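# Move the grape bunch from the cloth into the white box

## Task

Lift the grape bunch off the cloth and set it in the white box so that all of it rests within the box, then release it; at the end neither hand may be in contact with the grapes or the box.

## Robot and tools

Robot: two arms, left_arm (on the +y side) and right_arm. Each ends in a five-finger hand: right_arm has a right hand, left_arm a mirrored left hand. Bases in the scene frame: left_arm at (-0.027, +0.250, 0) m, right_arm at (-0.021, -0.360, 0) m, each yawed slightly (quat_wxyz +1.000, 0, 0, -0.012). A camera stand sits behind the arms. Loose objects may occasionally get nudged by the scene.

Frames: the scene frame has its origin at table-top height midway between the nominal bases, +z up, +x out over the table. Hand poses, velocities, targets and wrist-camera poses are reported in each arm's own base frame; fixed cameras and the table use the scene frame. Reported positions can be off by a few centimetres, more at long reach.

Hand point: a spot 0.15 m out from the wrist mounting face and 0.05 m in front of the palm. Its +z runs along straight fingers, +y out of the palm, +x across the palm away from the thumb on the right hand (toward the thumb on the left hand). Straight fingers extend 0.06 to 0.07 m past the point along +z and sit 0.06 m behind it along -y. A wrist bracket on the little-finger side can strike things.

The row (28 numbers, each in [-1, 1], always both arms): left_arm dx, dy, dz, rx, ry, rz; left hand little, ring, middle, index, thumb_bend, thumb_turn, force_limit, speed; then right_arm dx, dy, dz, rx, ry, rz; right hand in the same eight-number order. dx..rz are an offset from that arm's current Hand target (not from the previous row), along that arm's base axes; 1.0 equals 0.6 m or 180 degrees; rx, ry, rz form a single rotation vector turning about the Hand target position. Six zeros re-request the current Hand target. Finger and thumb numbers are absolute targets: +1 open/straight, -1 closed; thumb_turn -1 puts the thumb opposite the fingers, +1 beside the palm. force_limit maps -1 to about 0 N and +1 to 10 N at the fingertip (15 N for thumb motors). speed rises linearly to full at +0.48; use -0.94 or lower for a gentle close. No hand value means 'unchanged': to keep a hand as is, resend the last eight numbers you actually sent it (or, if none yet, its hand_measured plus hand_force_limit and hand_speed). With the thumb turned in, objects about 0.035 to 0.065 m thick can be held.

Tools:
execute_actions(actions, cameras): actions is a list of actions; each action is up to 15 rows, one per 1/30 s step, the last row held to fill 15 steps. Images return only for an empty actions list or when cameras names them (["all"], a list of names, or []).
move(target, speed, blend, blocking, cameras): target is one 28-number row, or up to 15 rows, all counted as offsets from the same starting Hand targets. Arms travel straight lines ending together, at least 0.5 s, cut off at 10 s. speed in m/s, 0.002 to 4.3, default 0.25 (turns up to twice that in rad/s); one value or one per target. blend in m rounds corners in a list; 0 stops at each. blocking=false returns after about 0.5 s while the move continues. Moves do not avoid obstacles or the other arm; avoid paths near an arm's own base.
wait(seconds 0 to 10, cameras): lets time pass holding commands.
stop(cameras): brakes a running move.
zoom_image(camera, region [x0, y0, x1, y1] pixels, at most 504 by 504): enlarges part of the latest image.
show_instructions(): shows the reference pages.
finished_scene(scene): ends the current scene (integer 1 to 3); irreversible.
Cameras: cam_head_left, cam_head_right, cam_high, cam_low (896x504), cam_left_wrist, cam_right_wrist (672x504).

Results: end_effector_position (m) and end_effector_quat_wxyz per arm in its base frame; Hand target is the last commanded pose after clipping, from which the next offsets count. Arms often rest 1 to 3 cm (sometimes 5 cm) short, usually low; resend the gap as an offset. Orientation commands are clipped to 40 degrees from the measured one. hand_measured, hand_stopped_by (moving, target, force, stalled, fault) and hand_load_n list six motor values in row order; hand_load_n near 0 after closing means the grip is lost. A move adds a 'move:' line (done, off_target, moving, held, fault, plus limits such as paced or held). Joint torques include gravity and wrap at ±28 N m on joints 3 and 4. MOTOR HOT warns of heating; at 100 °C the arm drops for 30 to 60 s.

Avoid: dropping the grapes or releasing them while moving, fast contacts with the table or box, pressing arms or hands against each other, excessive finger loads, long stretched holds, and anything leaving the table. Leave both hands clear of the grapes and box at the end.

Each tool is called after "Emit:" by a JSON object that holds its "name" and its "arguments", one argument or row to a line.

Reference images:

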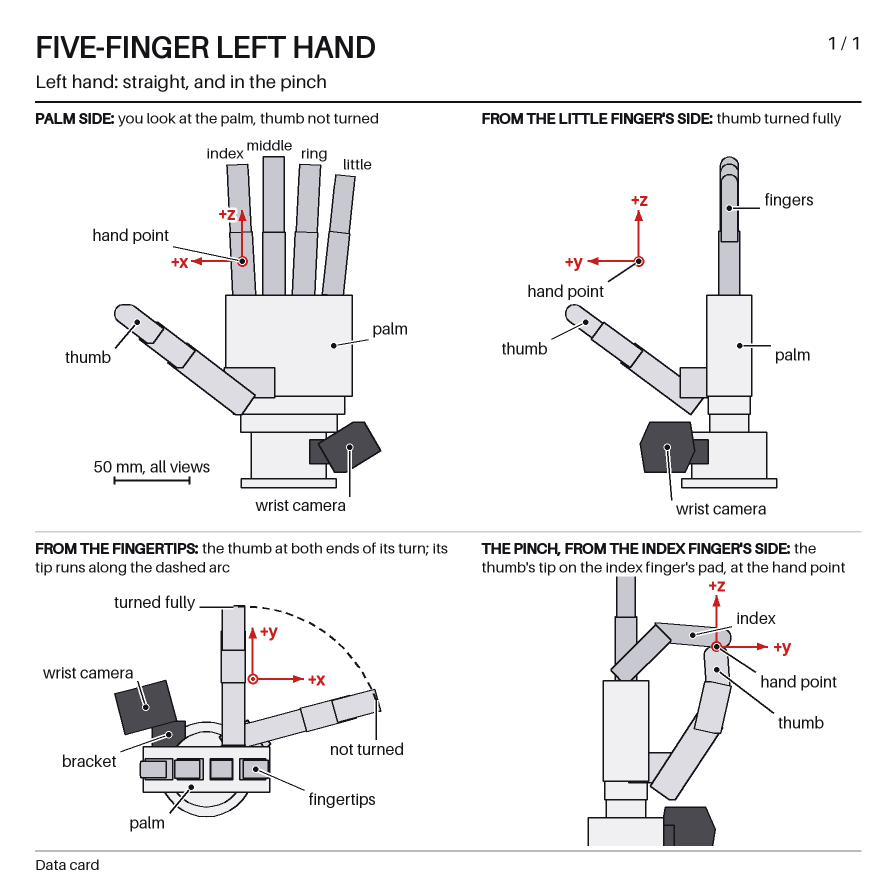

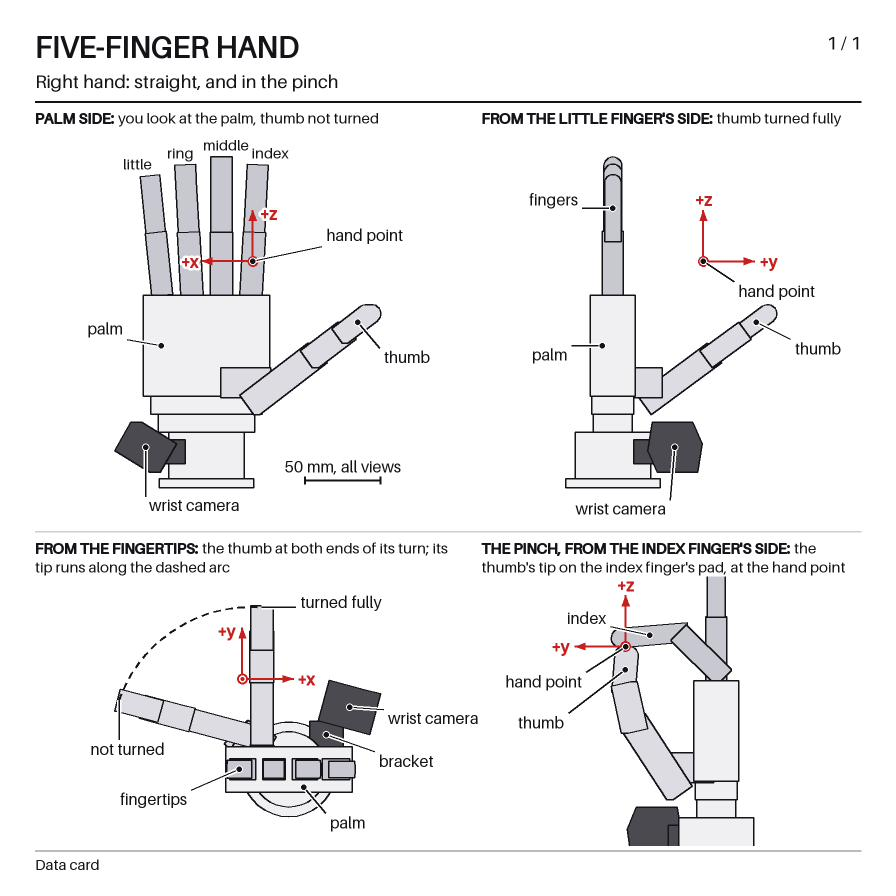

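## Session

Emit:
{"name": "execute_actions", "arguments": {
  "actions": []
}}

Scene clock: 0.00 s.
left_arm: end_effector_position=(+0.4643, +0.1270, +0.1616) hand_measured=(+1.000, +1.000, +1.000, +1.000, +1.000, +1.000) hand_load_n=(+0.0, +0.0, +0.5, +0.0, +0.0, +0.0) hand_stopped_by=(target, target, target, target, target, target) hand_force_limit=0.00 hand_speed=-0.80 end_effector_quat_wxyz=(+0.736, -0.308, +0.587, -0.136) | right_arm: end_effector_position=(+0.3289, +0.1623, +0.1975) hand_measured=(+1.000, +1.000, +1.000, +1.000, +1.000, +1.000) hand_load_n=(+0.0, +0.0, +0.0, +0.0, +0.0, +0.0) hand_stopped_by=(target, target, target, target, target, target) hand_force_limit=0.00 hand_speed=-0.80 end_effector_quat_wxyz=(+0.441, -0.557, +0.643, +0.287)
Joint positions: left_arm=[0.146 1.362 0.345 1.139 -0.153 0.924] | right_arm=[-0.092 1.278 0.79 -0.726 -1.073 0.265]
Joint velocities: within noise
Joint torques (N m): no reading
Motor temperatures (°C): left_arm=[29 38 30 38 34 29] | right_arm=[33 35 34 31 33 33]
Heat: left arm: hottest shoulder 38 °C; right arm: hottest shoulder 35 °C.
Hand target: left_arm +0.4698, +0.1278, +0.1689; +0.741, -0.306, +0.581, -0.138 | right_arm +0.3377, +0.1615, +0.2088; +0.451, -0.562, +0.636, +0.276

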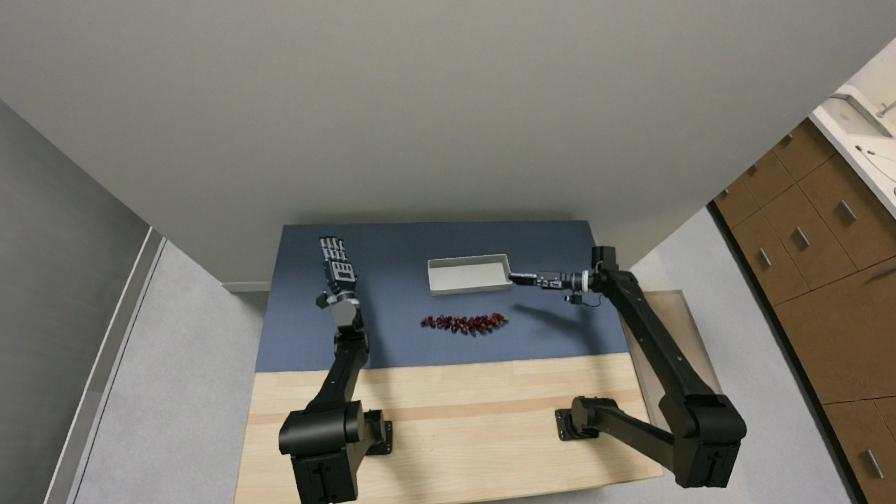

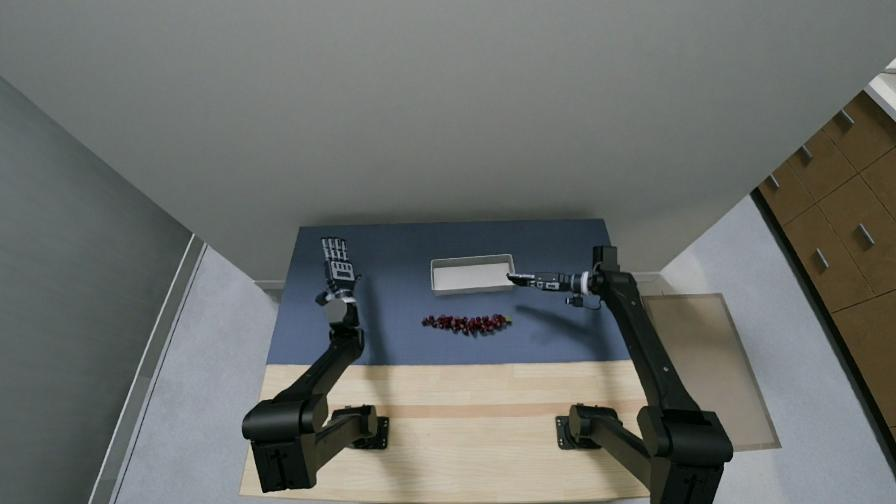

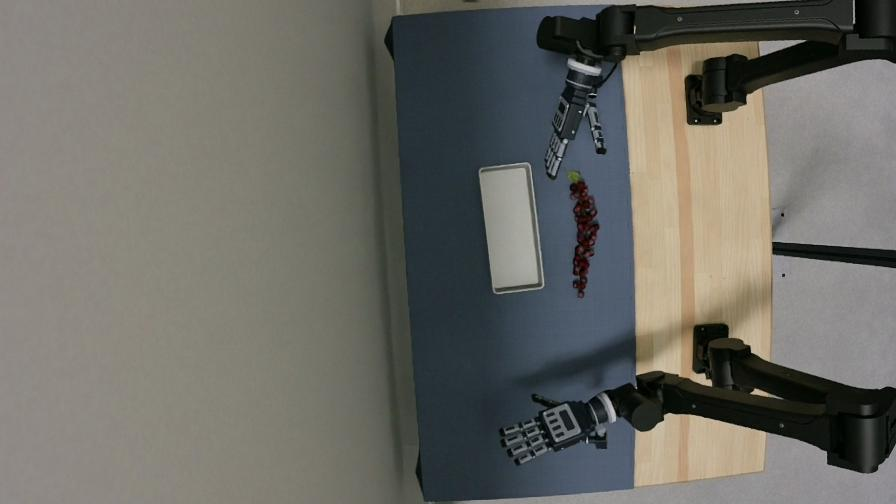

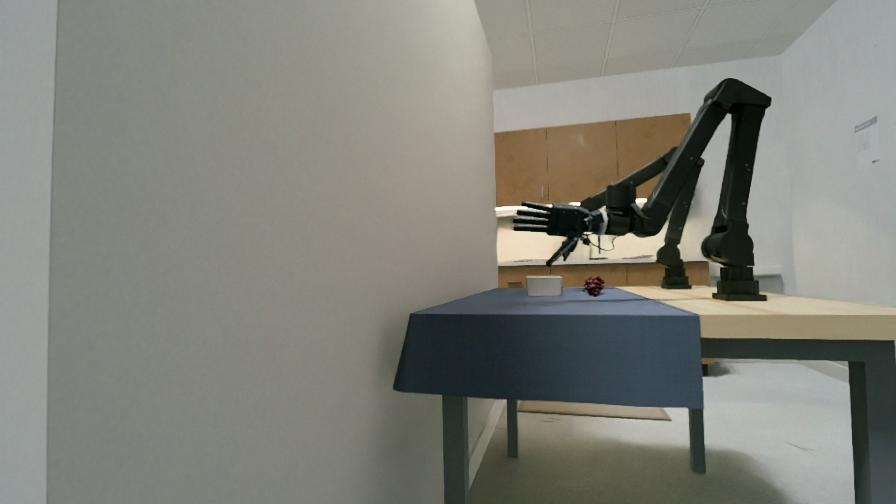

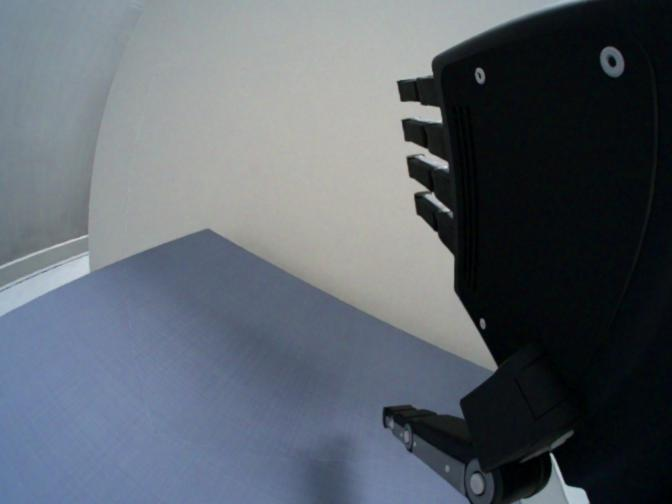

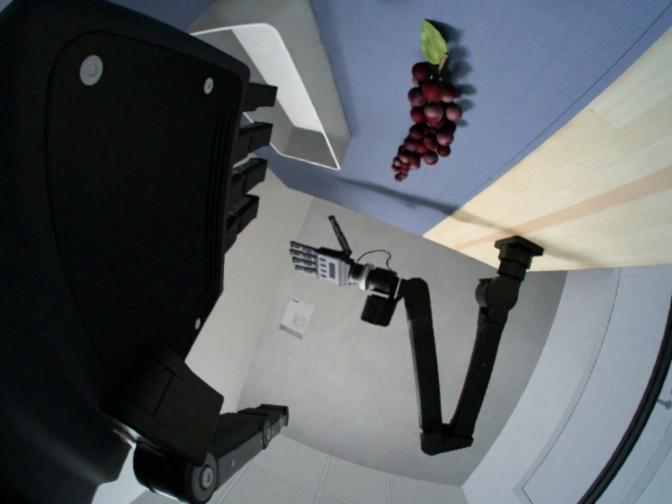

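Emit:
{"name": "zoom_image", "arguments": {
  "camera": "cam_high",
  "region": [460, 140, 640, 320]
}}

Emit:
{"name": "zoom_image", "arguments": {
  "camera": "cam_low",
  "region": [500, 190, 720, 310]
}}

Emit:
{"name": "zoom_image", "arguments": {
  "camera": "cam_head_left",
  "region": [400, 230, 620, 350]
}}

Scaled by 2.800 from the camera's 896x504 image, which has a finer 1280x720 frame.

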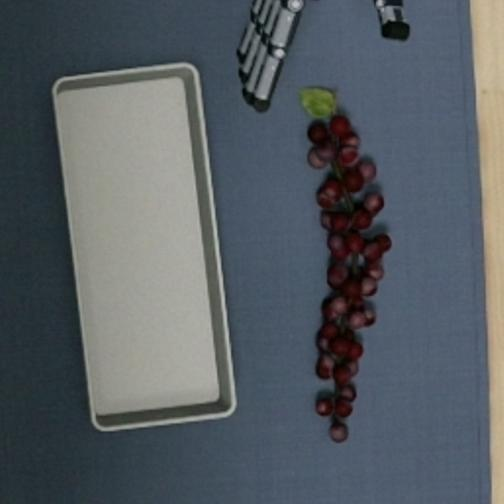

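Scaled by 2.291 from the camera's 896x504 image, which has a finer 1280x720 frame.

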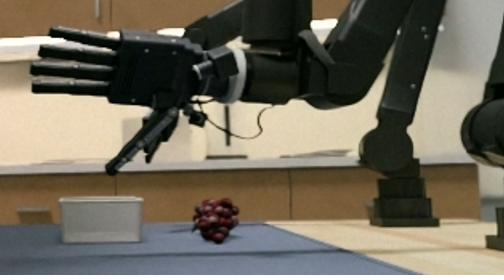

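Scaled by 2.291 from the camera's 896x504 image, which has a finer 1280x720 frame.

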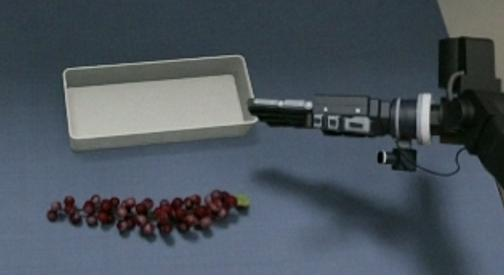

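Emit:
{"name": "move", "arguments": {
  "target": [
    [0,0,0,0,0,0,1,1,1,1,1,1,0,-0.8,-0.048,0.369,-0.005,-0.334,-0.142,-0.1,0.7,0.7,0.7,0.7,1,-1,0,0]
  ],
  "speed": 0.25,
  "cameras": ["cam_high","cam_low","cam_head_left","cam_right_wrist"]
}}

Scene clock: 94.80 s.
left_arm: end_effector_position=(+0.4643, +0.1270, +0.1616) hand_measured=(+1.000, +1.000, +1.000, +1.000, +1.000, +1.000) hand_load_n=(+0.0, +0.0, +0.0, +0.0, +0.0, +0.0) hand_stopped_by=(target, target, target, target, target, target) hand_force_limit=0.00 hand_speed=-0.80 end_effector_quat_wxyz=(+0.736, -0.308, +0.587, -0.136) | right_arm: end_effector_position=(+0.3019, +0.3645, +0.1840) hand_measured=(+0.700, +0.700, +0.700, +0.700, +1.000, -1.000) hand_load_n=(+0.0, +0.0, +0.0, +0.0, +0.0, +0.0) hand_stopped_by=(target, target, target, target, target, target) hand_force_limit=0.00 hand_speed=0.00 end_effector_quat_wxyz=(-0.252, +0.661, -0.651, +0.274)
Joint positions: left_arm=[0.146 1.362 0.345 1.139 -0.153 0.924] | right_arm=[1.016 1.324 1.112 -0.915 0.643 0.85]
Joint torques (N m): left_arm=[1.26 -5.83 7.79 1.94 0 -0.03] | right_arm=[1.44 -7.82 14.71 0.88 0.45 0.05]
Motor temperatures (°C): left_arm=[29 37 32 37 33 28] | right_arm=[32 35 39 31 32 30]
Heat: left arm: hottest shoulder 37 °C; right arm: hottest elbow 39 °C.
Hand target: left_arm +0.4698, +0.1278, +0.1689; +0.741, -0.306, +0.581, -0.138 | right_arm +0.3091, +0.3829, +0.2058; -0.271, +0.654, -0.653, +0.270
Off the commanded pose: left_arm 0.009 m, 1 deg | right_arm 0.029 m, 2 deg.
move: off_target (right_arm)
Images, in order (width x height): cam_head_left 896x504, cam_high 896x504, cam_low 896x504, cam_right_wrist 672x504.

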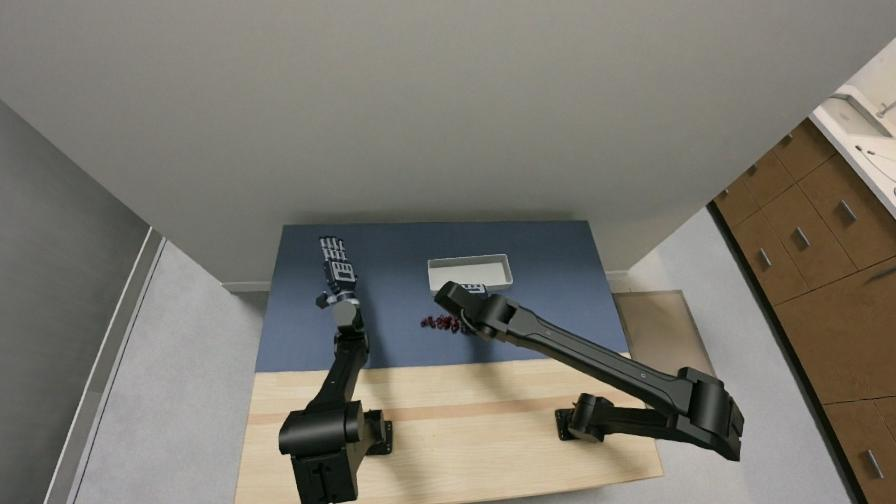

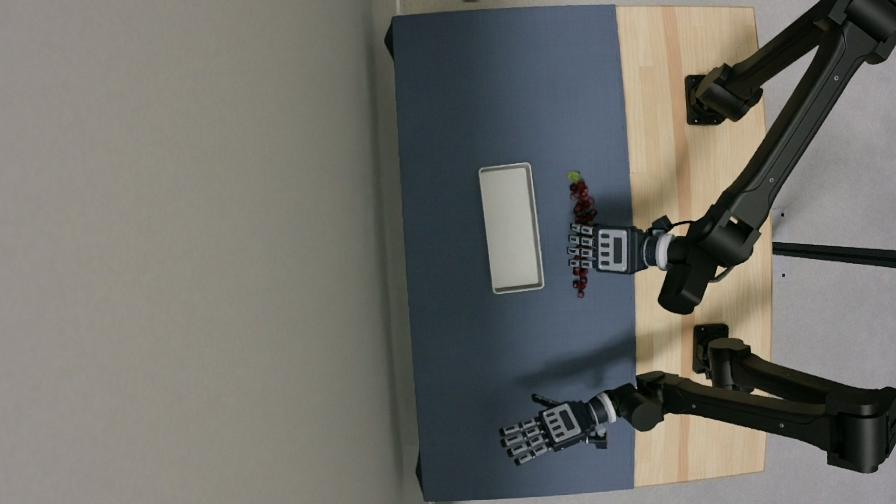

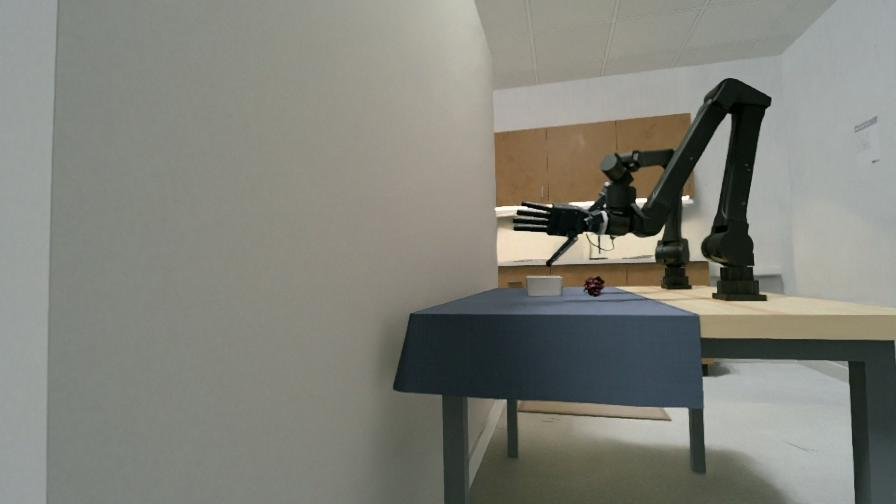

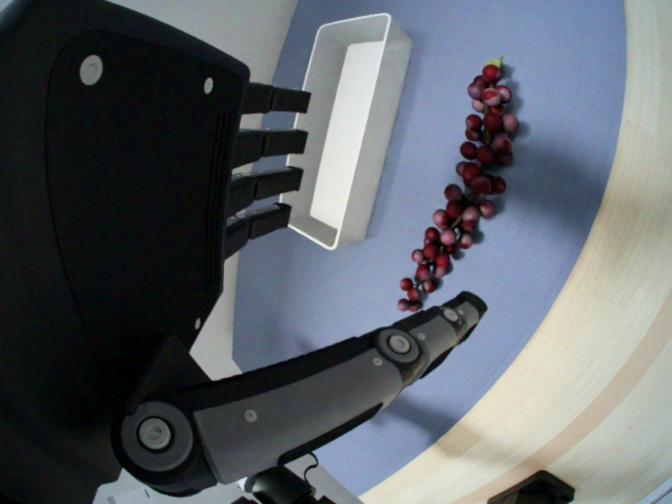

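Emit:
{"name": "move", "arguments": {
  "target": [
    [0,0,0,0,0,0,1,1,1,1,1,1,0,-0.8,0.005,0,-0.14,0,0,0,0.7,0.7,0.7,0.7,1,-1,0,0]
  ],
  "speed": 0.2,
  "cameras": ["cam_high","cam_low","cam_head_right","cam_right_wrist"]
}}

Emit:
{"name": "zoom_image", "arguments": {
  "camera": "cam_high",
  "region": [460, 140, 640, 320]
}}

Emit:
{"name": "zoom_image", "arguments": {
  "camera": "cam_low",
  "region": [500, 190, 720, 310]
}}

Scene clock: 111.23 s.
left_arm: end_effector_position=(+0.4643, +0.1270, +0.1616) hand_measured=(+1.000, +1.000, +1.000, +1.000, +1.000, +1.000) hand_load_n=(+0.0, +0.0, +0.0, +0.0, +0.0, +0.0) hand_stopped_by=(target, target, target, target, target, target) hand_force_limit=0.00 hand_speed=-0.80 end_effector_quat_wxyz=(+0.736, -0.308, +0.587, -0.136) | right_arm: end_effector_position=(+0.3080, +0.3742, +0.1151) hand_measured=(+0.700, +0.700, +0.700, +0.700, +1.000, -1.000) hand_load_n=(+0.0, +0.0, +0.0, +0.0, +0.0, +0.0) hand_stopped_by=(target, target, target, target, target, target) hand_force_limit=0.00 hand_speed=0.00 end_effector_quat_wxyz=(-0.258, +0.659, -0.652, +0.273)
Joint positions: left_arm=[0.146 1.362 0.345 1.139 -0.153 0.924] | right_arm=[1.016 1.404 0.995 -0.704 0.643 0.851]
Joint torques (N m): left_arm=[1.32 -5.83 7.79 1.95 0 -0.02] | right_arm=[0.85 -9.23 10.37 1.81 0.36 -0.02]
Heat: left arm: hottest wrist pitch 37 °C; right arm: hottest elbow 41 °C.
Hand target: left_arm +0.4698, +0.1278, +0.1689; +0.741, -0.306, +0.581, -0.138 | right_arm +0.3120, +0.3827, +0.1216; -0.271, +0.654, -0.653, +0.270
Off the commanded pose: left_arm 0.009 m, 1 deg | right_arm 0.012 m, 2 deg.
move: off_target (right_arm)
Images, in order (width x height): cam_head_right 896x504, cam_high 896x504, cam_low 896x504, cam_right_wrist 672x504.

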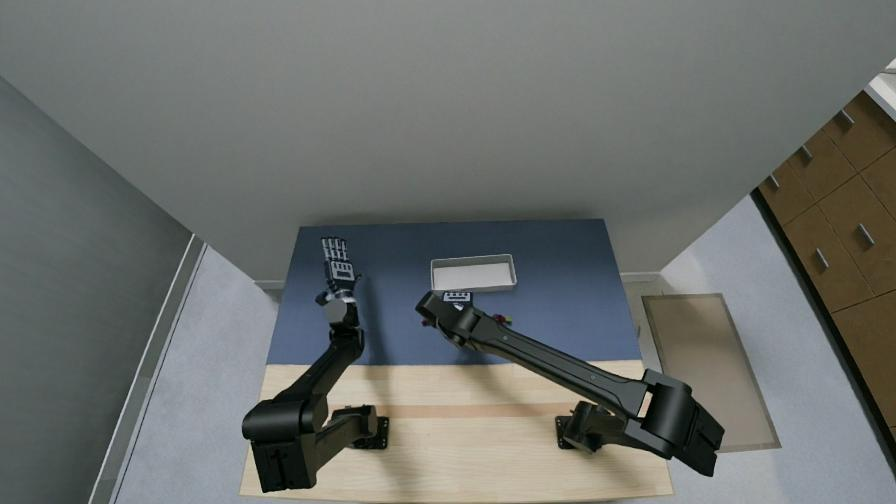

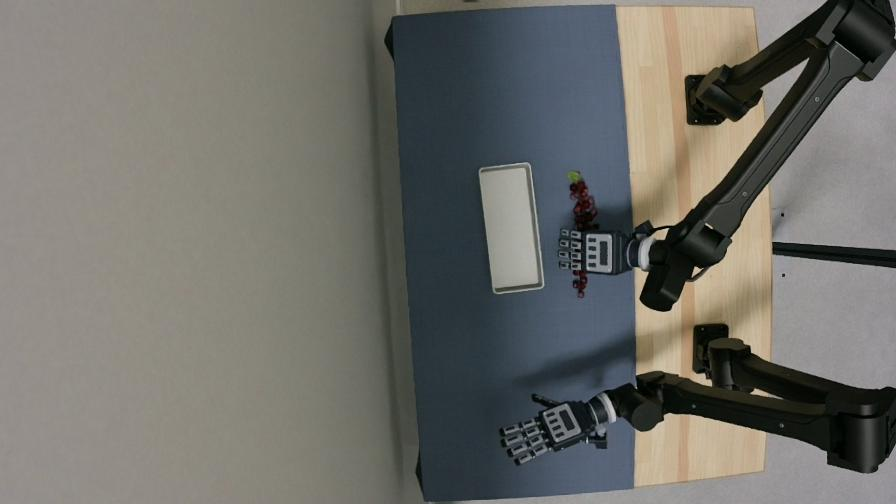

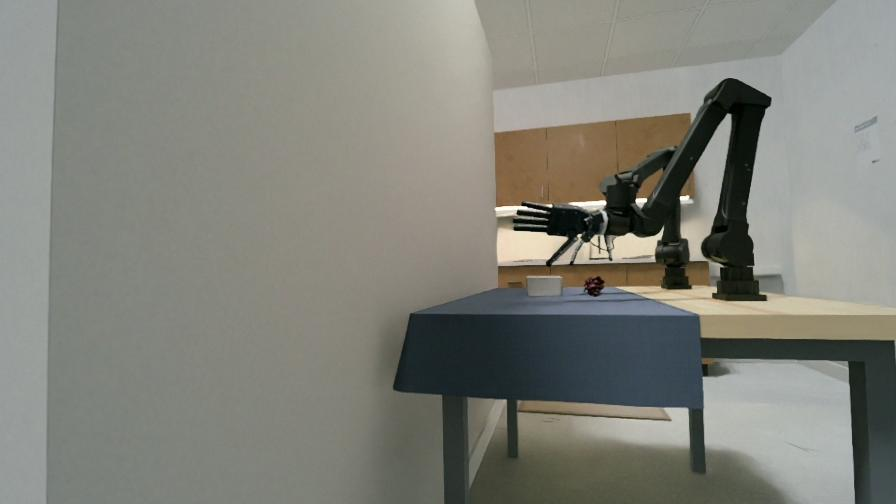

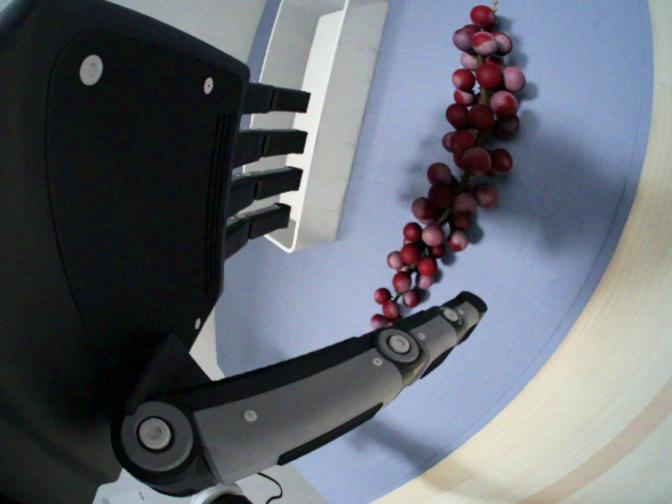

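Scaled by 2.800 from the camera's 896x504 image, which has a finer 1280x720 frame.

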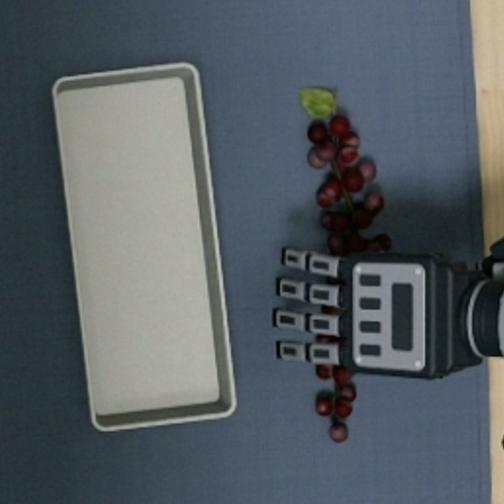

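Scaled by 2.291 from the camera's 896x504 image, which has a finer 1280x720 frame.

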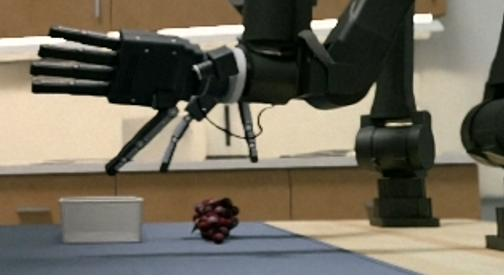

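Emit:
{"name": "move", "arguments": {
  "target": [
    [0,0,0,0,0,0,1,1,1,1,1,1,0,-0.8,-0.008,-0.05,-0.075,0,0,0,0.7,0.7,0.7,0.7,1,-1,0,0]
  ],
  "speed": 0.15,
  "cameras": ["cam_high","cam_low","cam_right_wrist"]
}}

Emit:
{"name": "zoom_image", "arguments": {
  "camera": "cam_high",
  "region": [460, 140, 640, 320]
}}

Emit:
{"name": "zoom_image", "arguments": {
  "camera": "cam_low",
  "region": [500, 190, 720, 310]
}}

Scene clock: 125.90 s.
left_arm: end_effector_position=(+0.4643, +0.1270, +0.1616) hand_measured=(+1.000, +1.000, +1.000, +1.000, +1.000, +1.000) hand_load_n=(+0.0, +0.0, +0.0, +0.0, +0.0, +0.0) hand_stopped_by=(target, target, target, target, target, target) hand_force_limit=0.00 hand_speed=-0.80 end_effector_quat_wxyz=(+0.736, -0.308, +0.587, -0.136) | right_arm: end_effector_position=(+0.2995, +0.3502, +0.0667) hand_measured=(+0.700, +0.700, +0.700, +0.700, +1.000, -1.000) hand_load_n=(+0.0, +0.0, +0.0, +0.0, +0.0, +0.0) hand_stopped_by=(target, target, target, target, target, target) hand_force_limit=0.00 hand_speed=0.00 end_effector_quat_wxyz=(-0.258, +0.661, -0.650, +0.272)
Joint positions: left_arm=[0.146 1.362 0.345 1.139 -0.153 0.924] | right_arm=[1 1.404 0.851 -0.55 0.634 0.827]
Joint torques (N m): left_arm=[1.32 -5.71 7.77 1.94 0 -0.02] | right_arm=[-0.38 -9.7 9.24 1.85 0.18 -0.1]
Heat: left arm: hottest wrist pitch 37 °C; right arm: hottest elbow 42 °C.
Hand target: left_arm +0.4698, +0.1278, +0.1689; +0.741, -0.306, +0.581, -0.138 | right_arm +0.3073, +0.3528, +0.0767; -0.271, +0.654, -0.653, +0.270
Off the commanded pose: left_arm 0.009 m, 1 deg | right_arm 0.013 m, 2 deg.
move: off_target (right_arm)
Images, in order (width x height): cam_high 896x504, cam_low 896x504, cam_right_wrist 672x504.

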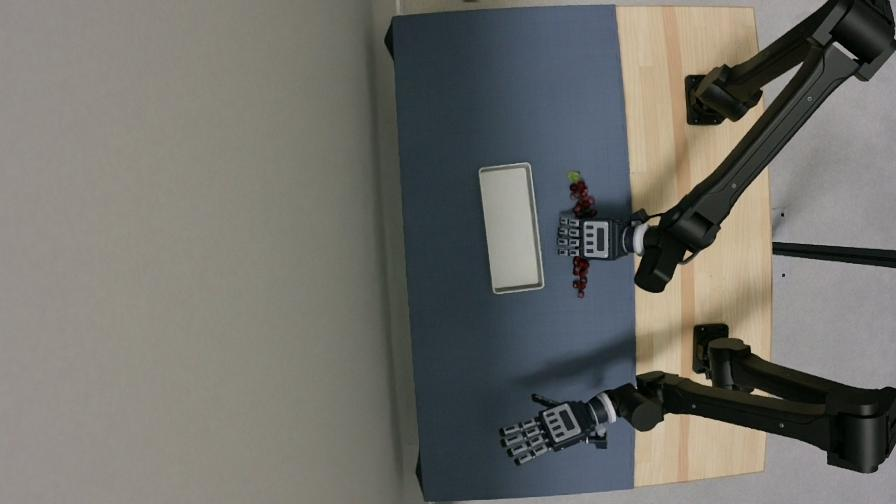

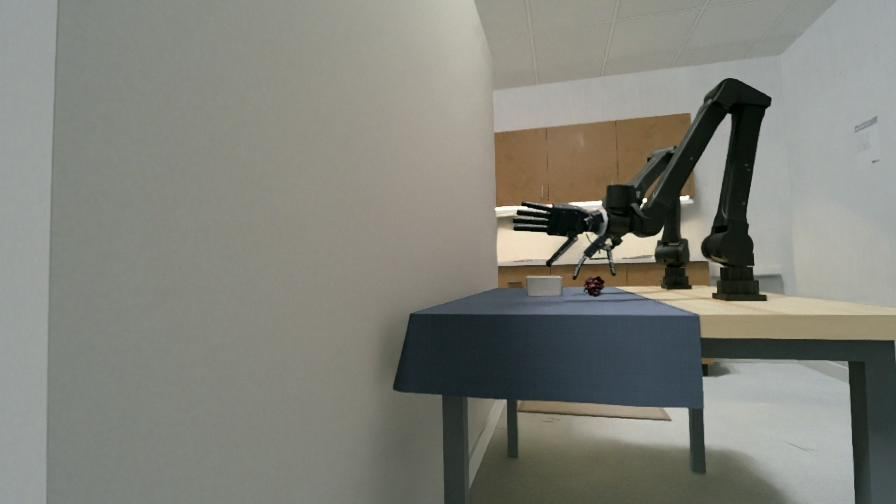

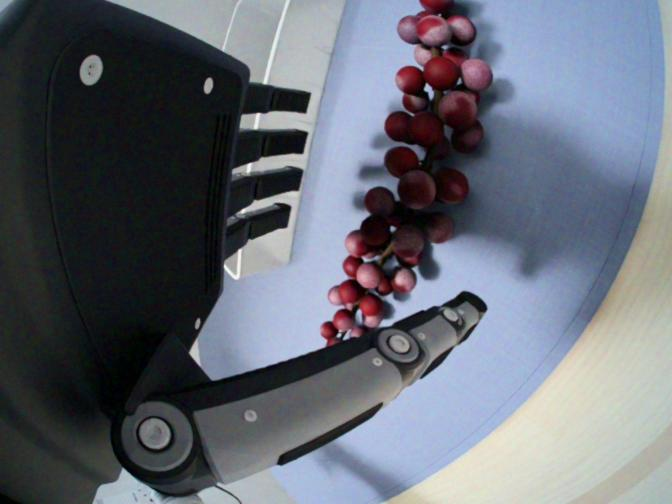

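Scaled by 2.800 from the camera's 896x504 image, which has a finer 1280x720 frame.

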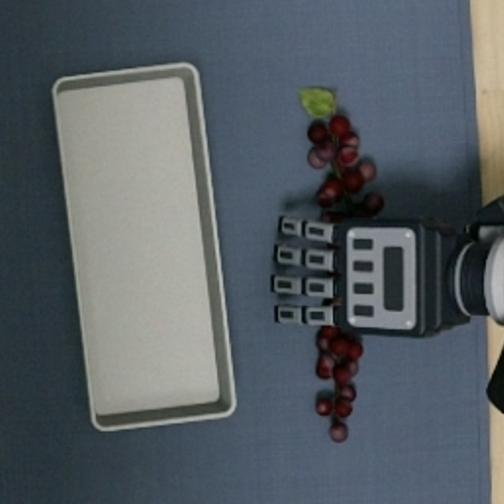

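Scaled by 2.291 from the camera's 896x504 image, which has a finer 1280x720 frame.

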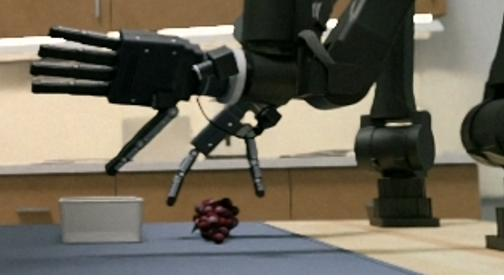

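Emit:
{"name": "move", "arguments": {
  "target": [
    [0,0,0,0,0,0,1,1,1,1,1,1,0,-0.8,0,-0.005,-0.052,0,0,0,0.7,0.7,0.7,0.7,1,-1,0,0]
  ],
  "speed": 0.1,
  "cameras": ["cam_low","cam_right_wrist"]
}}

Emit:
{"name": "zoom_image", "arguments": {
  "camera": "cam_low",
  "region": [500, 190, 720, 310]
}}

Scene clock: 133.47 s.
left_arm: end_effector_position=(+0.4643, +0.1270, +0.1616) hand_measured=(+1.000, +1.000, +1.000, +1.000, +1.000, +1.000) hand_load_n=(+0.0, +0.0, +0.0, +0.0, +0.0, +0.0) hand_stopped_by=(target, target, target, target, target, target) hand_force_limit=0.00 hand_speed=-0.80 end_effector_quat_wxyz=(+0.736, -0.308, +0.587, -0.136) | right_arm: end_effector_position=(+0.2999, +0.3488, +0.0460) hand_measured=(+0.700, +0.700, +0.700, +0.700, +1.000, -1.000) hand_load_n=(+0.0, +0.0, +0.0, +0.0, -0.5, +0.0) hand_stopped_by=(target, target, target, target, target, target) hand_force_limit=0.00 hand_speed=0.00 end_effector_quat_wxyz=(-0.269, +0.657, -0.650, +0.270)
Joint positions: left_arm=[0.146 1.362 0.345 1.139 -0.153 0.924] | right_arm=[0.997 1.425 0.8 -0.45 0.632 0.822]
Joint torques (N m): left_arm=[1.38 -5.89 7.77 1.95 0 -0.02] | right_arm=[-0.44 -8 8.92 1.83 0.18 -0.09]
Heat: left arm: hottest wrist pitch 37 °C; right arm: hottest elbow 41 °C.
Hand target: left_arm +0.4698, +0.1278, +0.1689; +0.741, -0.306, +0.581, -0.138 | right_arm +0.3073, +0.3498, +0.0456; -0.271, +0.654, -0.653, +0.270
Off the commanded pose: left_arm 0.009 m, 1 deg | right_arm 0.007 m, 1 deg.
move: done
Images, in order (width x height): cam_low 896x504, cam_right_wrist 672x504.

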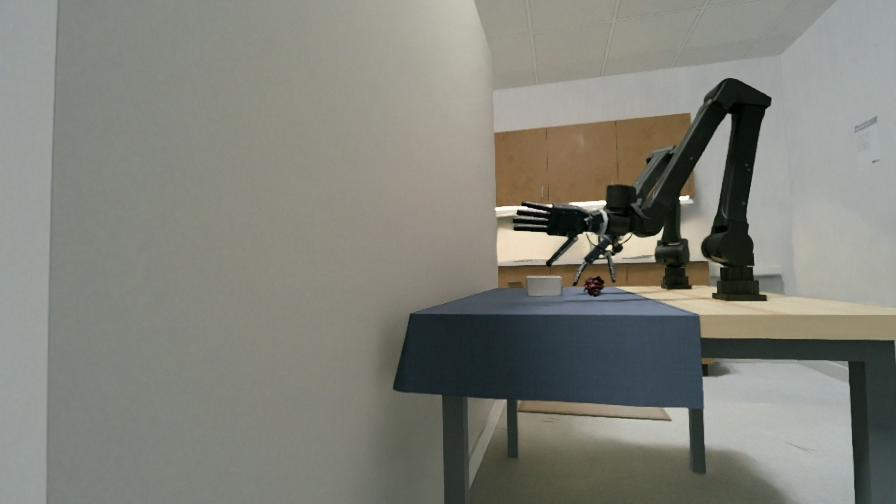

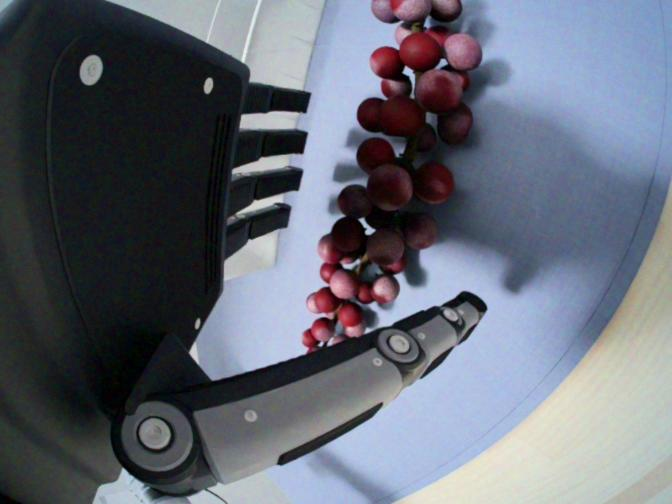

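Scaled by 2.291 from the camera's 896x504 image, which has a finer 1280x720 frame.

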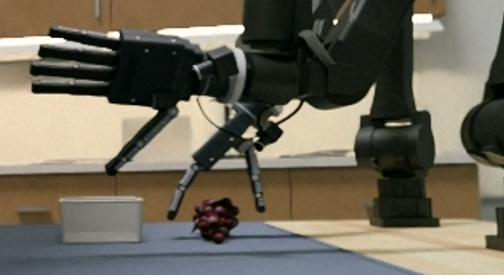

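Emit:
{"name": "move", "arguments": {
  "target": [
    [0,0,0,0,0,0,1,1,1,1,1,1,0,-0.8,0,-0.003,-0.03,0,0,0,0.7,0.7,0.7,0.7,1,-1,0,0]
  ],
  "speed": 0.06,
  "cameras": ["cam_low","cam_right_wrist"]
}}

Emit:
{"name": "zoom_image", "arguments": {
  "camera": "cam_low",
  "region": [540, 230, 650, 310]
}}

Scene clock: 139.37 s.
left_arm: end_effector_position=(+0.4643, +0.1270, +0.1616) hand_measured=(+1.000, +1.000, +1.000, +1.000, +1.000, +1.000) hand_load_n=(+0.0, +0.0, +0.0, +0.0, +0.0, +0.0) hand_stopped_by=(target, target, target, target, target, target) hand_force_limit=0.00 hand_speed=-0.80 end_effector_quat_wxyz=(+0.736, -0.308, +0.587, -0.136) | right_arm: end_effector_position=(+0.3002, +0.3475, +0.0286) hand_measured=(+0.700, +0.700, +0.700, +0.700, +1.000, -1.000) hand_load_n=(+0.0, +0.0, +0.0, +0.0, +0.0, +0.0) hand_stopped_by=(target, target, target, target, target, target) hand_force_limit=0.00 hand_speed=0.00 end_effector_quat_wxyz=(-0.269, +0.657, -0.650, +0.270)
Joint positions: left_arm=[0.146 1.362 0.345 1.139 -0.153 0.924] | right_arm=[0.995 1.455 0.774 -0.391 0.63 0.819]
Joint torques (N m): left_arm=[1.38 -5.77 7.76 1.95 0 -0.03] | right_arm=[-0.44 -8.06 8.57 1.81 0.17 -0.09]
Heat: left arm: hottest wrist pitch 37 °C; right arm: hottest elbow 41 °C.
Hand target: left_arm +0.4698, +0.1278, +0.1689; +0.741, -0.306, +0.581, -0.138 | right_arm +0.3073, +0.3480, +0.0275; -0.271, +0.654, -0.653, +0.270
Off the commanded pose: left_arm 0.009 m, 1 deg | right_arm 0.007 m, 0 deg.
move: done
Images, in order (width x height): cam_low 896x504, cam_right_wrist 672x504.

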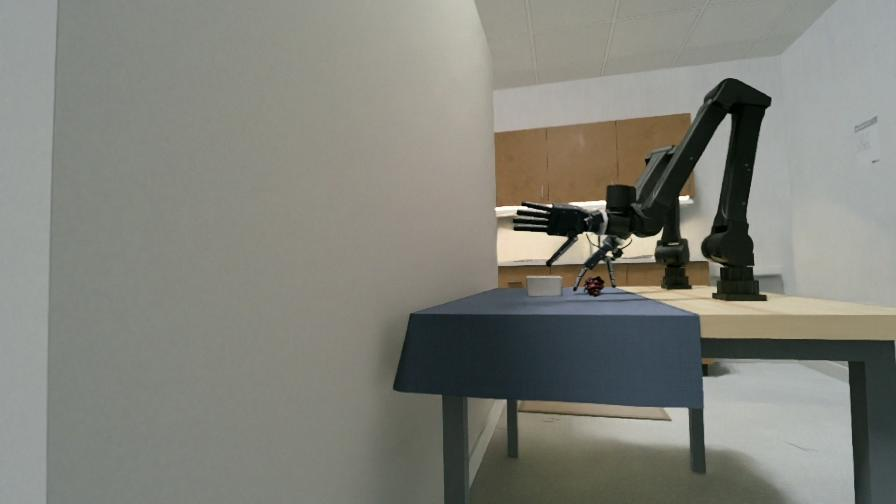

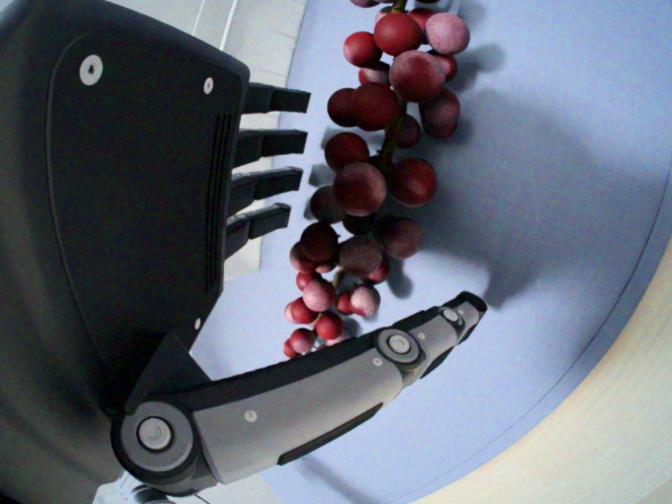

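Scaled by 4.582 from the camera's 896x504 image, which has a finer 1280x720 frame.

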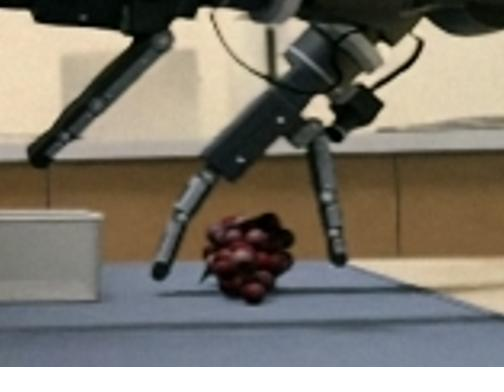

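Emit:
{"name": "move", "arguments": {
  "target": [
    [0,0,0,0,0,0,1,1,1,1,1,1,0,-0.8,0,0,0.004,0,0,0,0.15,0.1,-0.3,-0.3,0,-1,-0.4,-0.88]
  ],
  "speed": 0.06,
  "cameras": ["cam_low","cam_right_wrist"]
}}

Emit:
{"name": "zoom_image", "arguments": {
  "camera": "cam_low",
  "region": [540, 230, 650, 310]
}}

Scene clock: 151.00 s.
left_arm: end_effector_position=(+0.4643, +0.1270, +0.1616) hand_measured=(+1.000, +1.000, +1.000, +1.000, +1.000, +1.000) hand_load_n=(+0.0, +0.0, +0.0, +0.0, +0.0, +0.0) hand_stopped_by=(target, target, target, target, target, target) hand_force_limit=0.00 hand_speed=-0.80 end_effector_quat_wxyz=(+0.736, -0.308, +0.587, -0.136) | right_arm: end_effector_position=(+0.3003, +0.3473, +0.0286) hand_measured=(+0.150, +0.100, +0.024, -0.180, +0.648, -1.000) hand_load_n=(+0.0, +0.0, +3.5, +3.0, +6.0, -0.5) hand_stopped_by=(target, target, force, force, force, target) hand_force_limit=-0.40 hand_speed=-0.88 end_effector_quat_wxyz=(-0.269, +0.657, -0.650, +0.270)
Joint positions: left_arm=[0.146 1.362 0.345 1.139 -0.153 0.924] | right_arm=[0.994 1.455 0.774 -0.391 0.63 0.818]
Joint torques (N m): left_arm=[1.32 -5.77 7.79 1.96 0.01 -0.02] | right_arm=[-0.44 -8.29 8.8 1.54 0.18 -0.09]
Heat: left arm: hottest shoulder 36 °C; right arm: hottest elbow 40 °C.
Hand target: left_arm +0.4698, +0.1278, +0.1689; +0.741, -0.306, +0.581, -0.138 | right_arm +0.3073, +0.3480, +0.0298; -0.271, +0.654, -0.653, +0.270
Off the commanded pose: left_arm 0.009 m, 1 deg | right_arm 0.007 m, 1 deg.
move: done
Images, in order (width x height): cam_low 896x504, cam_right_wrist 672x504.

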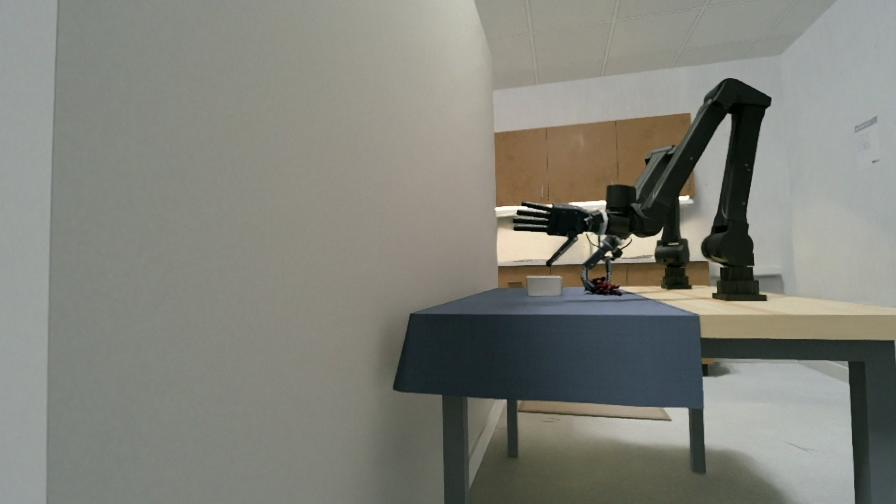

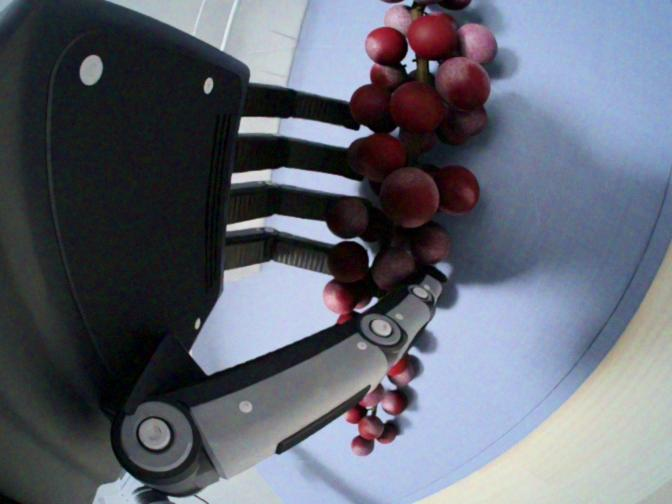

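Scaled by 4.582 from the camera's 896x504 image, which has a finer 1280x720 frame.

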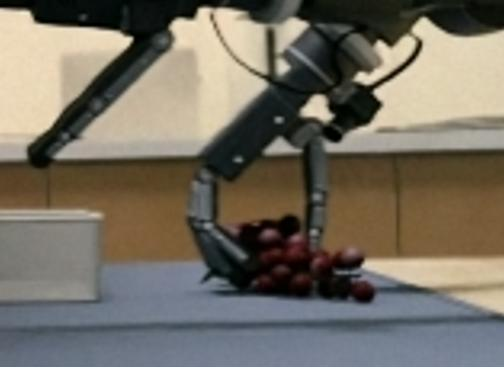

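Emit:
{"name": "wait", "arguments": {
  "seconds": 0.1,
  "cameras": ["cam_high","cam_head_left"]
}}

Emit:
{"name": "zoom_image", "arguments": {
  "camera": "cam_high",
  "region": [460, 140, 640, 320]
}}

Scene clock: 154.07 s.
left_arm: end_effector_position=(+0.4643, +0.1270, +0.1616) hand_measured=(+1.000, +1.000, +1.000, +1.000, +1.000, +1.000) hand_load_n=(+0.0, +0.0, +0.0, +0.0, +0.0, +0.0) hand_stopped_by=(target, target, target, target, target, target) hand_force_limit=0.00 hand_speed=-0.80 end_effector_quat_wxyz=(+0.736, -0.308, +0.587, -0.136) | right_arm: end_effector_position=(+0.3003, +0.3473, +0.0286) hand_measured=(+0.150, +0.100, +0.024, -0.180, +0.648, -1.000) hand_load_n=(+0.0, +0.0, +3.5, +3.5, +6.0, +0.0) hand_stopped_by=(target, target, force, force, force, target) hand_force_limit=-0.40 hand_speed=-0.88 end_effector_quat_wxyz=(-0.269, +0.657, -0.650, +0.270)
Joint positions: left_arm=[0.146 1.362 0.345 1.139 -0.153 0.924] | right_arm=[0.994 1.455 0.774 -0.391 0.63 0.818]
Joint torques (N m): left_arm=[1.26 -5.77 7.77 1.94 0.01 -0.02] | right_arm=[-0.38 -8.35 8.81 1.55 0.18 -0.09]
Heat: left arm: hottest shoulder 36 °C; right arm: hottest elbow 40 °C.
Hand target: left_arm +0.4698, +0.1278, +0.1689; +0.741, -0.306, +0.581, -0.138 | right_arm +0.3073, +0.3480, +0.0298; -0.271, +0.654, -0.653, +0.270
Off the commanded pose: left_arm 0.009 m, 1 deg | right_arm 0.007 m, 1 deg.
wait: 0.10 s; at rest from the start
Images, in order (width x height): cam_head_left 896x504, cam_high 896x504.

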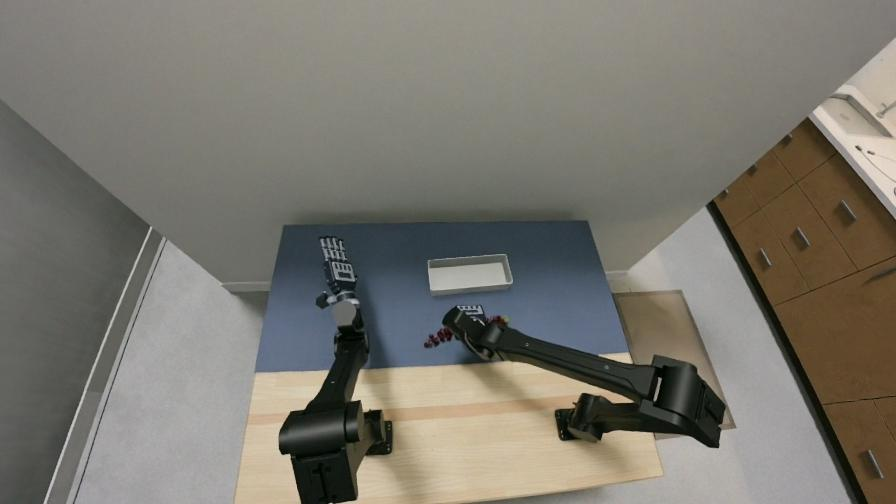

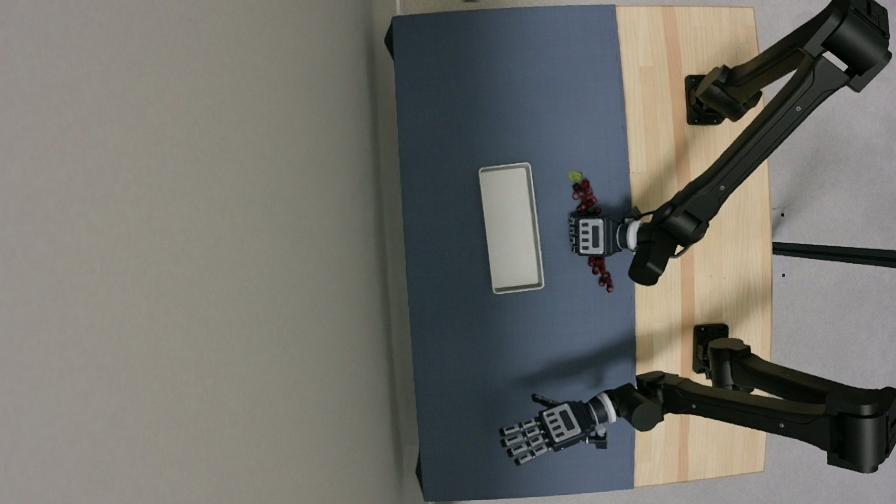

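Scaled by 2.800 from the camera's 896x504 image, which has a finer 1280x720 frame.

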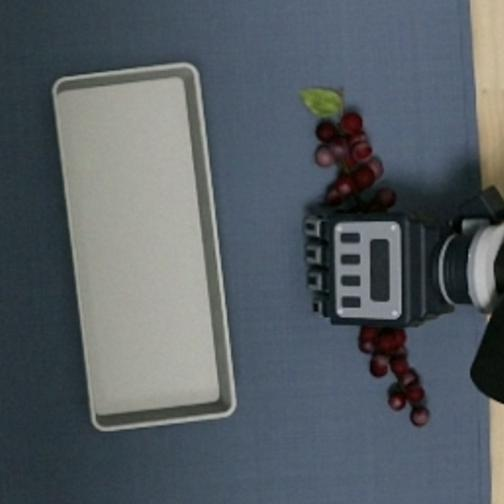

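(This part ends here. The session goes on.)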